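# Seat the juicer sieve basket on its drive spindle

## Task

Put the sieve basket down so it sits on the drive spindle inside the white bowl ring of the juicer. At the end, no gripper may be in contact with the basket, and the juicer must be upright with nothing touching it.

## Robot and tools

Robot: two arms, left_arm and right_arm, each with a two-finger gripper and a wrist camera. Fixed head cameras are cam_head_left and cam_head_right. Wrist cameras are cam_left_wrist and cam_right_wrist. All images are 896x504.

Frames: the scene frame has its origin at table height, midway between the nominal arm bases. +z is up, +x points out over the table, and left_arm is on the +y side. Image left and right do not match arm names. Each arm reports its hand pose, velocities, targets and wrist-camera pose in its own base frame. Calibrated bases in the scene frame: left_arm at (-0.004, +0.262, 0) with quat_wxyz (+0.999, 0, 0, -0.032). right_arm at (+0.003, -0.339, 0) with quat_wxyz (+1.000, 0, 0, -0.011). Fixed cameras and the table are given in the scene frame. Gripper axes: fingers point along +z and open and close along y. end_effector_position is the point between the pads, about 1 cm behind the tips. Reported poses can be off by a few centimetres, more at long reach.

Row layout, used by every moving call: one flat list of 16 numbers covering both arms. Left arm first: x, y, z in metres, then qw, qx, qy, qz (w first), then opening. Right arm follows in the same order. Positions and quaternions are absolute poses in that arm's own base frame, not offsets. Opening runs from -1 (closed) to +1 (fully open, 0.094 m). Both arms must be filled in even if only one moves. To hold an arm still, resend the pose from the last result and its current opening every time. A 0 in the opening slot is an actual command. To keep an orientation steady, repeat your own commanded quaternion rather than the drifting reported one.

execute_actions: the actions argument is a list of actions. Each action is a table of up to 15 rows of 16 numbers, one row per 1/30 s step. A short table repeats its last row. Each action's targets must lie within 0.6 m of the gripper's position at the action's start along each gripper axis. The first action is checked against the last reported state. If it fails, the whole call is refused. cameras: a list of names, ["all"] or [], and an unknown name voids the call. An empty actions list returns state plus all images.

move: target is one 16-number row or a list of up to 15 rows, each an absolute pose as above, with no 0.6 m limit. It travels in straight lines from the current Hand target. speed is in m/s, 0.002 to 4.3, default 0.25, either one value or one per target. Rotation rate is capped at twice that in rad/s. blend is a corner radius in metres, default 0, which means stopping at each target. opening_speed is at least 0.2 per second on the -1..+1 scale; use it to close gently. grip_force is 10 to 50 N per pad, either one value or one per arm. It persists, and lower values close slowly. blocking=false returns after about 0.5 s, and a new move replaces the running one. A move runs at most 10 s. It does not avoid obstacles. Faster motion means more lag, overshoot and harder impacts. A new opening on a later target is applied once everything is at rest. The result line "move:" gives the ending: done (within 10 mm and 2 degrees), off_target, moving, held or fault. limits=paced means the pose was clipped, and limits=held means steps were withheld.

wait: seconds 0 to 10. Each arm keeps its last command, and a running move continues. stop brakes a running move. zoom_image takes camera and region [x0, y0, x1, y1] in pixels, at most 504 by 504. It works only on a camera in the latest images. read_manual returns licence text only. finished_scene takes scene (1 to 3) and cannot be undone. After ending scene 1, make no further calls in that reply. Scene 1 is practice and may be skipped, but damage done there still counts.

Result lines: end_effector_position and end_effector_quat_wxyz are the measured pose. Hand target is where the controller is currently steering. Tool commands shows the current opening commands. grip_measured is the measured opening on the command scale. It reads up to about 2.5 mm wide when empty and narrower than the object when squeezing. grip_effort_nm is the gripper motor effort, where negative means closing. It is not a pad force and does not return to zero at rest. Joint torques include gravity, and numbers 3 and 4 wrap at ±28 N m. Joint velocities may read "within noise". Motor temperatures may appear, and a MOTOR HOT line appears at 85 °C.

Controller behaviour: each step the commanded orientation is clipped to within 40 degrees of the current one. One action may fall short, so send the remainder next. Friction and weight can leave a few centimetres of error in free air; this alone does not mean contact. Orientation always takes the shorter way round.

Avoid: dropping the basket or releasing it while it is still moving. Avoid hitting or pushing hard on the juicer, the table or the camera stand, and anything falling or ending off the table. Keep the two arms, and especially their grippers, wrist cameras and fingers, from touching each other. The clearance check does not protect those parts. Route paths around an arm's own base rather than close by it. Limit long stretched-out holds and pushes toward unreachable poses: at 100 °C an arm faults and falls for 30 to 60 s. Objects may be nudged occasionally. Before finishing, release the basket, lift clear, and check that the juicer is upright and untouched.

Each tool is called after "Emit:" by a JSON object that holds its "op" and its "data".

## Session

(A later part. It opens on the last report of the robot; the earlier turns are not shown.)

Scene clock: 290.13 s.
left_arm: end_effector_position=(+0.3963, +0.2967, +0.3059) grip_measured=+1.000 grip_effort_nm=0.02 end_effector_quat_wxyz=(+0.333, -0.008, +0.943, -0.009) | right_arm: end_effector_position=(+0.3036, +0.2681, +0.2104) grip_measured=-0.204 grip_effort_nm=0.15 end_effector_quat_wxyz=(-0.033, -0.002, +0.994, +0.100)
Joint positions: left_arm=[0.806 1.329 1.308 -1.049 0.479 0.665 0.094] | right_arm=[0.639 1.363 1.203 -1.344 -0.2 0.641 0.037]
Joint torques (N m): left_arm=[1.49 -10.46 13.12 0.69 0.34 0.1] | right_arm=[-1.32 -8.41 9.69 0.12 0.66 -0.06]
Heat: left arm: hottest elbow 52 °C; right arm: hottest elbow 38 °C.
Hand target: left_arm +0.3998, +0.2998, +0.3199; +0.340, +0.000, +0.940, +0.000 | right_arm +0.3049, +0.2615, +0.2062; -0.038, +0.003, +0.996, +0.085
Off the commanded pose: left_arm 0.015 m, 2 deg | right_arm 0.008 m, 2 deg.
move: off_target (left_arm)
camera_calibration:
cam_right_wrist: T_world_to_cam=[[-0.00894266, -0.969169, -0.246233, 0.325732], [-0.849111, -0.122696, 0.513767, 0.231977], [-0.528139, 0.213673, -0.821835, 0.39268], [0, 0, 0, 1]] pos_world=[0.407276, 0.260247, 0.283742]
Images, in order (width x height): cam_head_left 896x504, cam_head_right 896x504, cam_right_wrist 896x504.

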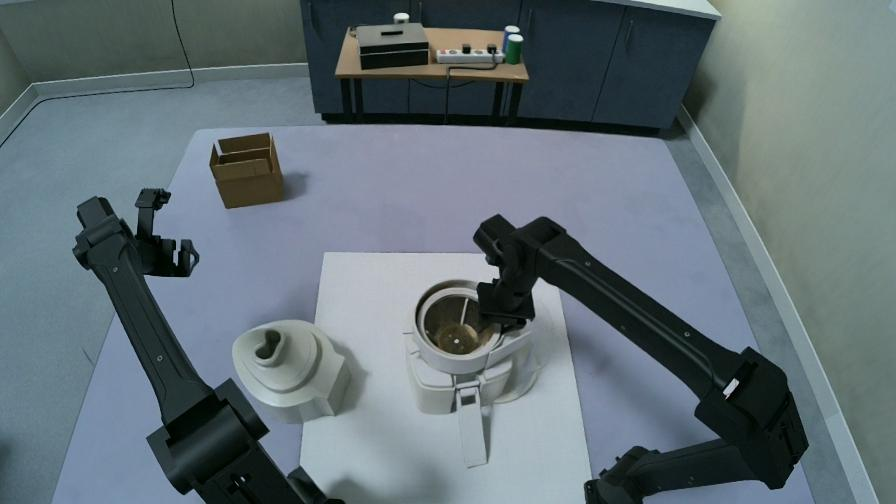

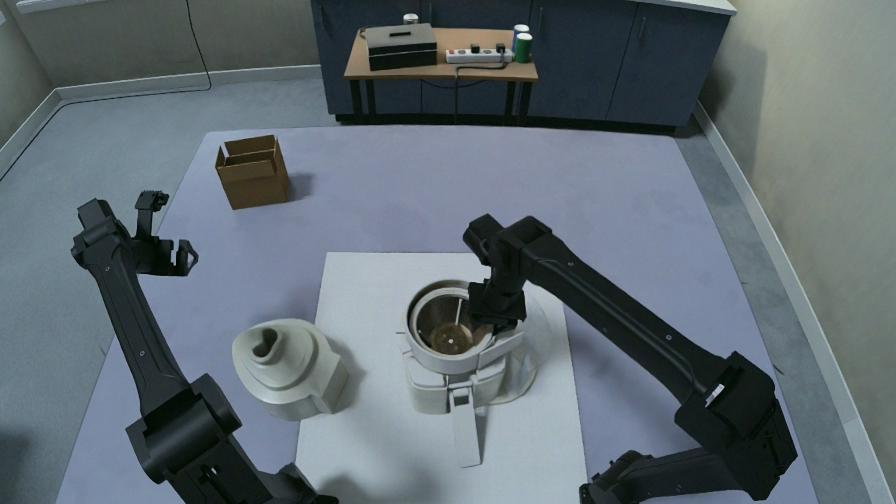

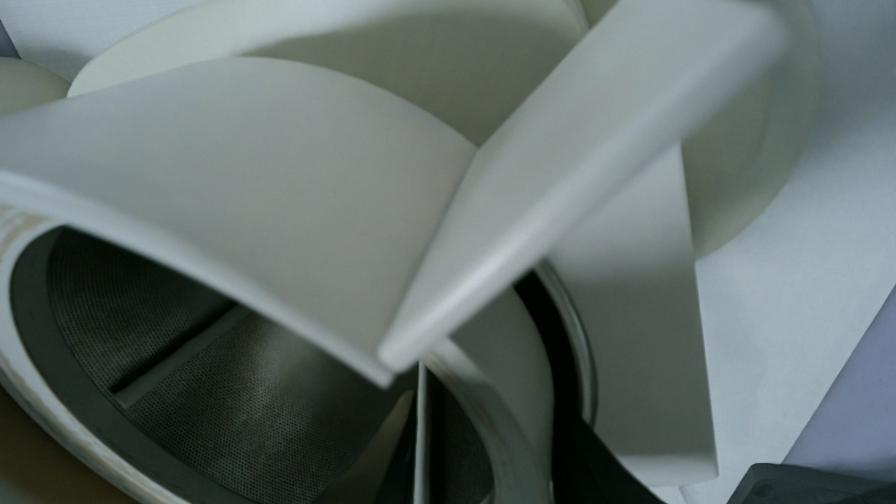

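Emit:
{"op": "move", "data": {"target": [[0.40,0.30,0.32,0.34,0,0.94,0,1,0.305,0.260,0.255,-0.035,0,0.994,0.095,-0.2],[0.40,0.30,0.32,0.34,0,0.94,0,1,0.306,0.256,0.30,0,0,1,0,-0.2],[0.40,0.30,0.32,0.34,0,0.94,0,1,0.33,0.20,0.40,0.34,0,0.94,0,0]], "speed": [0.06,0.15,0.3], "blend": 0.01, "cameras": ["cam_head_left","cam_head_right","cam_right_wrist"]}}

Scene clock: 318.43 s.
left_arm: end_effector_position=(+0.3963, +0.2967, +0.3059) grip_measured=+1.000 grip_effort_nm=0.02 end_effector_quat_wxyz=(+0.333, -0.008, +0.943, -0.009) | right_arm: end_effector_position=(+0.3310, +0.1952, +0.4021) grip_measured=-0.002 grip_effort_nm=0.09 end_effector_quat_wxyz=(+0.335, +0.010, +0.942, -0.003)
Joint positions: left_arm=[0.806 1.329 1.308 -1.049 0.479 0.665 0.094] | right_arm=[0.73 1.049 1.335 -1.318 0.445 0.626 0.047]
Joint torques (N m): left_arm=[1.14 -10.52 12.97 0.9 0.35 0.04] | right_arm=[0.62 -5.48 9.22 2.5 0.45 -0.19]
Heat: left arm: hottest elbow 53 °C; right arm: hottest elbow 40 °C.
Hand target: left_arm +0.3998, +0.2998, +0.3199; +0.340, +0.000, +0.940, +0.000 | right_arm +0.3299, +0.1999, +0.4001; +0.340, +0.000, +0.940, +0.000
Off the commanded pose: left_arm 0.015 m, 2 deg | right_arm 0.005 m, 1 deg.
move: off_target (left_arm)
camera_calibration:
cam_right_wrist: T_world_to_cam=[[0.00771555, -0.999112, -0.0414231, 0.220505], [-0.9812, 0.00042417, -0.192991, 0.451756], [0.192837, 0.0421334, -0.980326, 0.438852], [0, 0, 0, 1]] pos_world=[0.356935, 0.201627, 0.526537]
Images, in order (width x height): cam_head_left 896x504, cam_head_right 896x504, cam_right_wrist 896x504.

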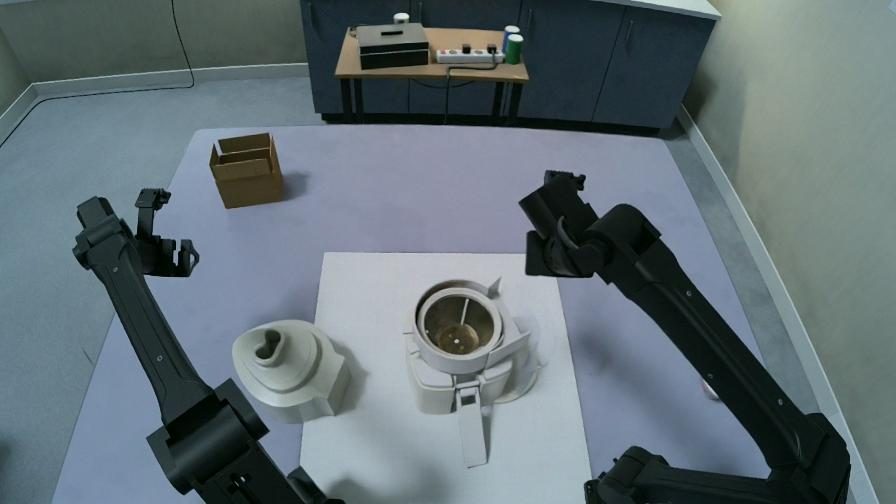

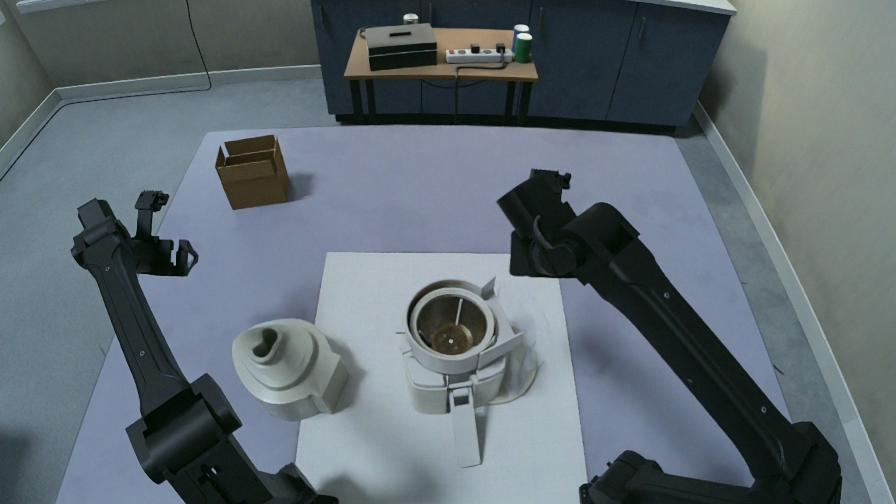

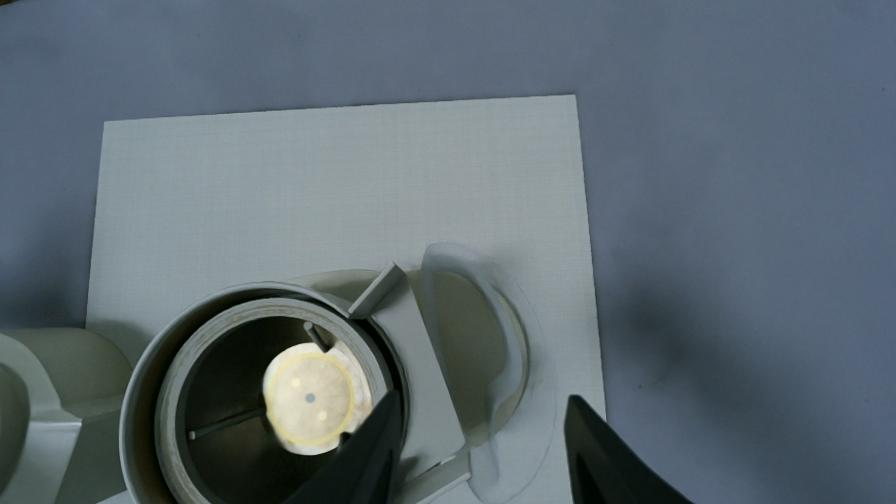

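Emit:
{"op": "zoom_image", "data": {"camera": "cam_head_left", "region": [380, 260, 560, 400]}}

Emit:
{"op": "zoom_image", "data": {"camera": "cam_head_right", "region": [380, 260, 560, 400]}}

Emit:
{"op": "zoom_image", "data": {"camera": "cam_right_wrist", "region": [80, 240, 480, 504]}}

Scaled by 2.800 from the camera's 896x504 image, which has a finer 1280x720 frame.

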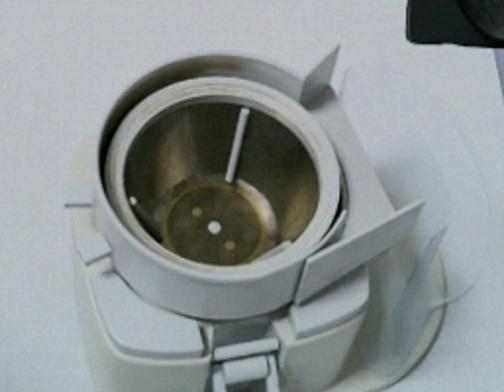

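Scaled by 2.800 from the camera's 896x504 image, which has a finer 1280x720 frame.

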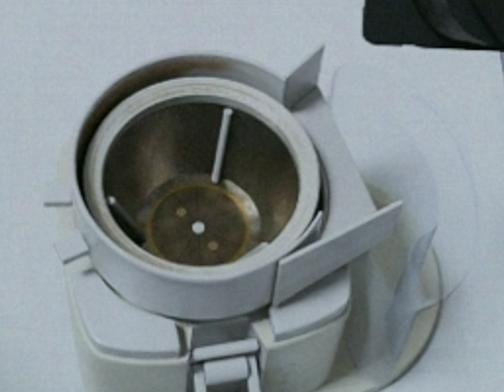

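Scaled by 1.260 from the camera's 896x504 image, which has a finer 1280x720 frame.

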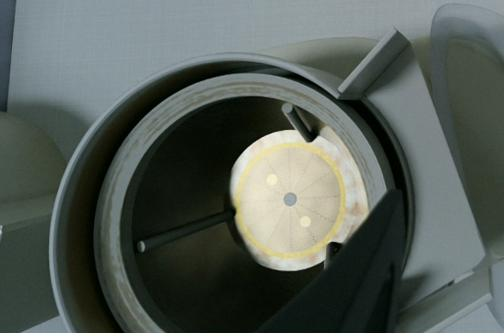

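Emit:
{"op": "finished_scene", "data": {"scene": 2}}

The scene is finished: the task was done.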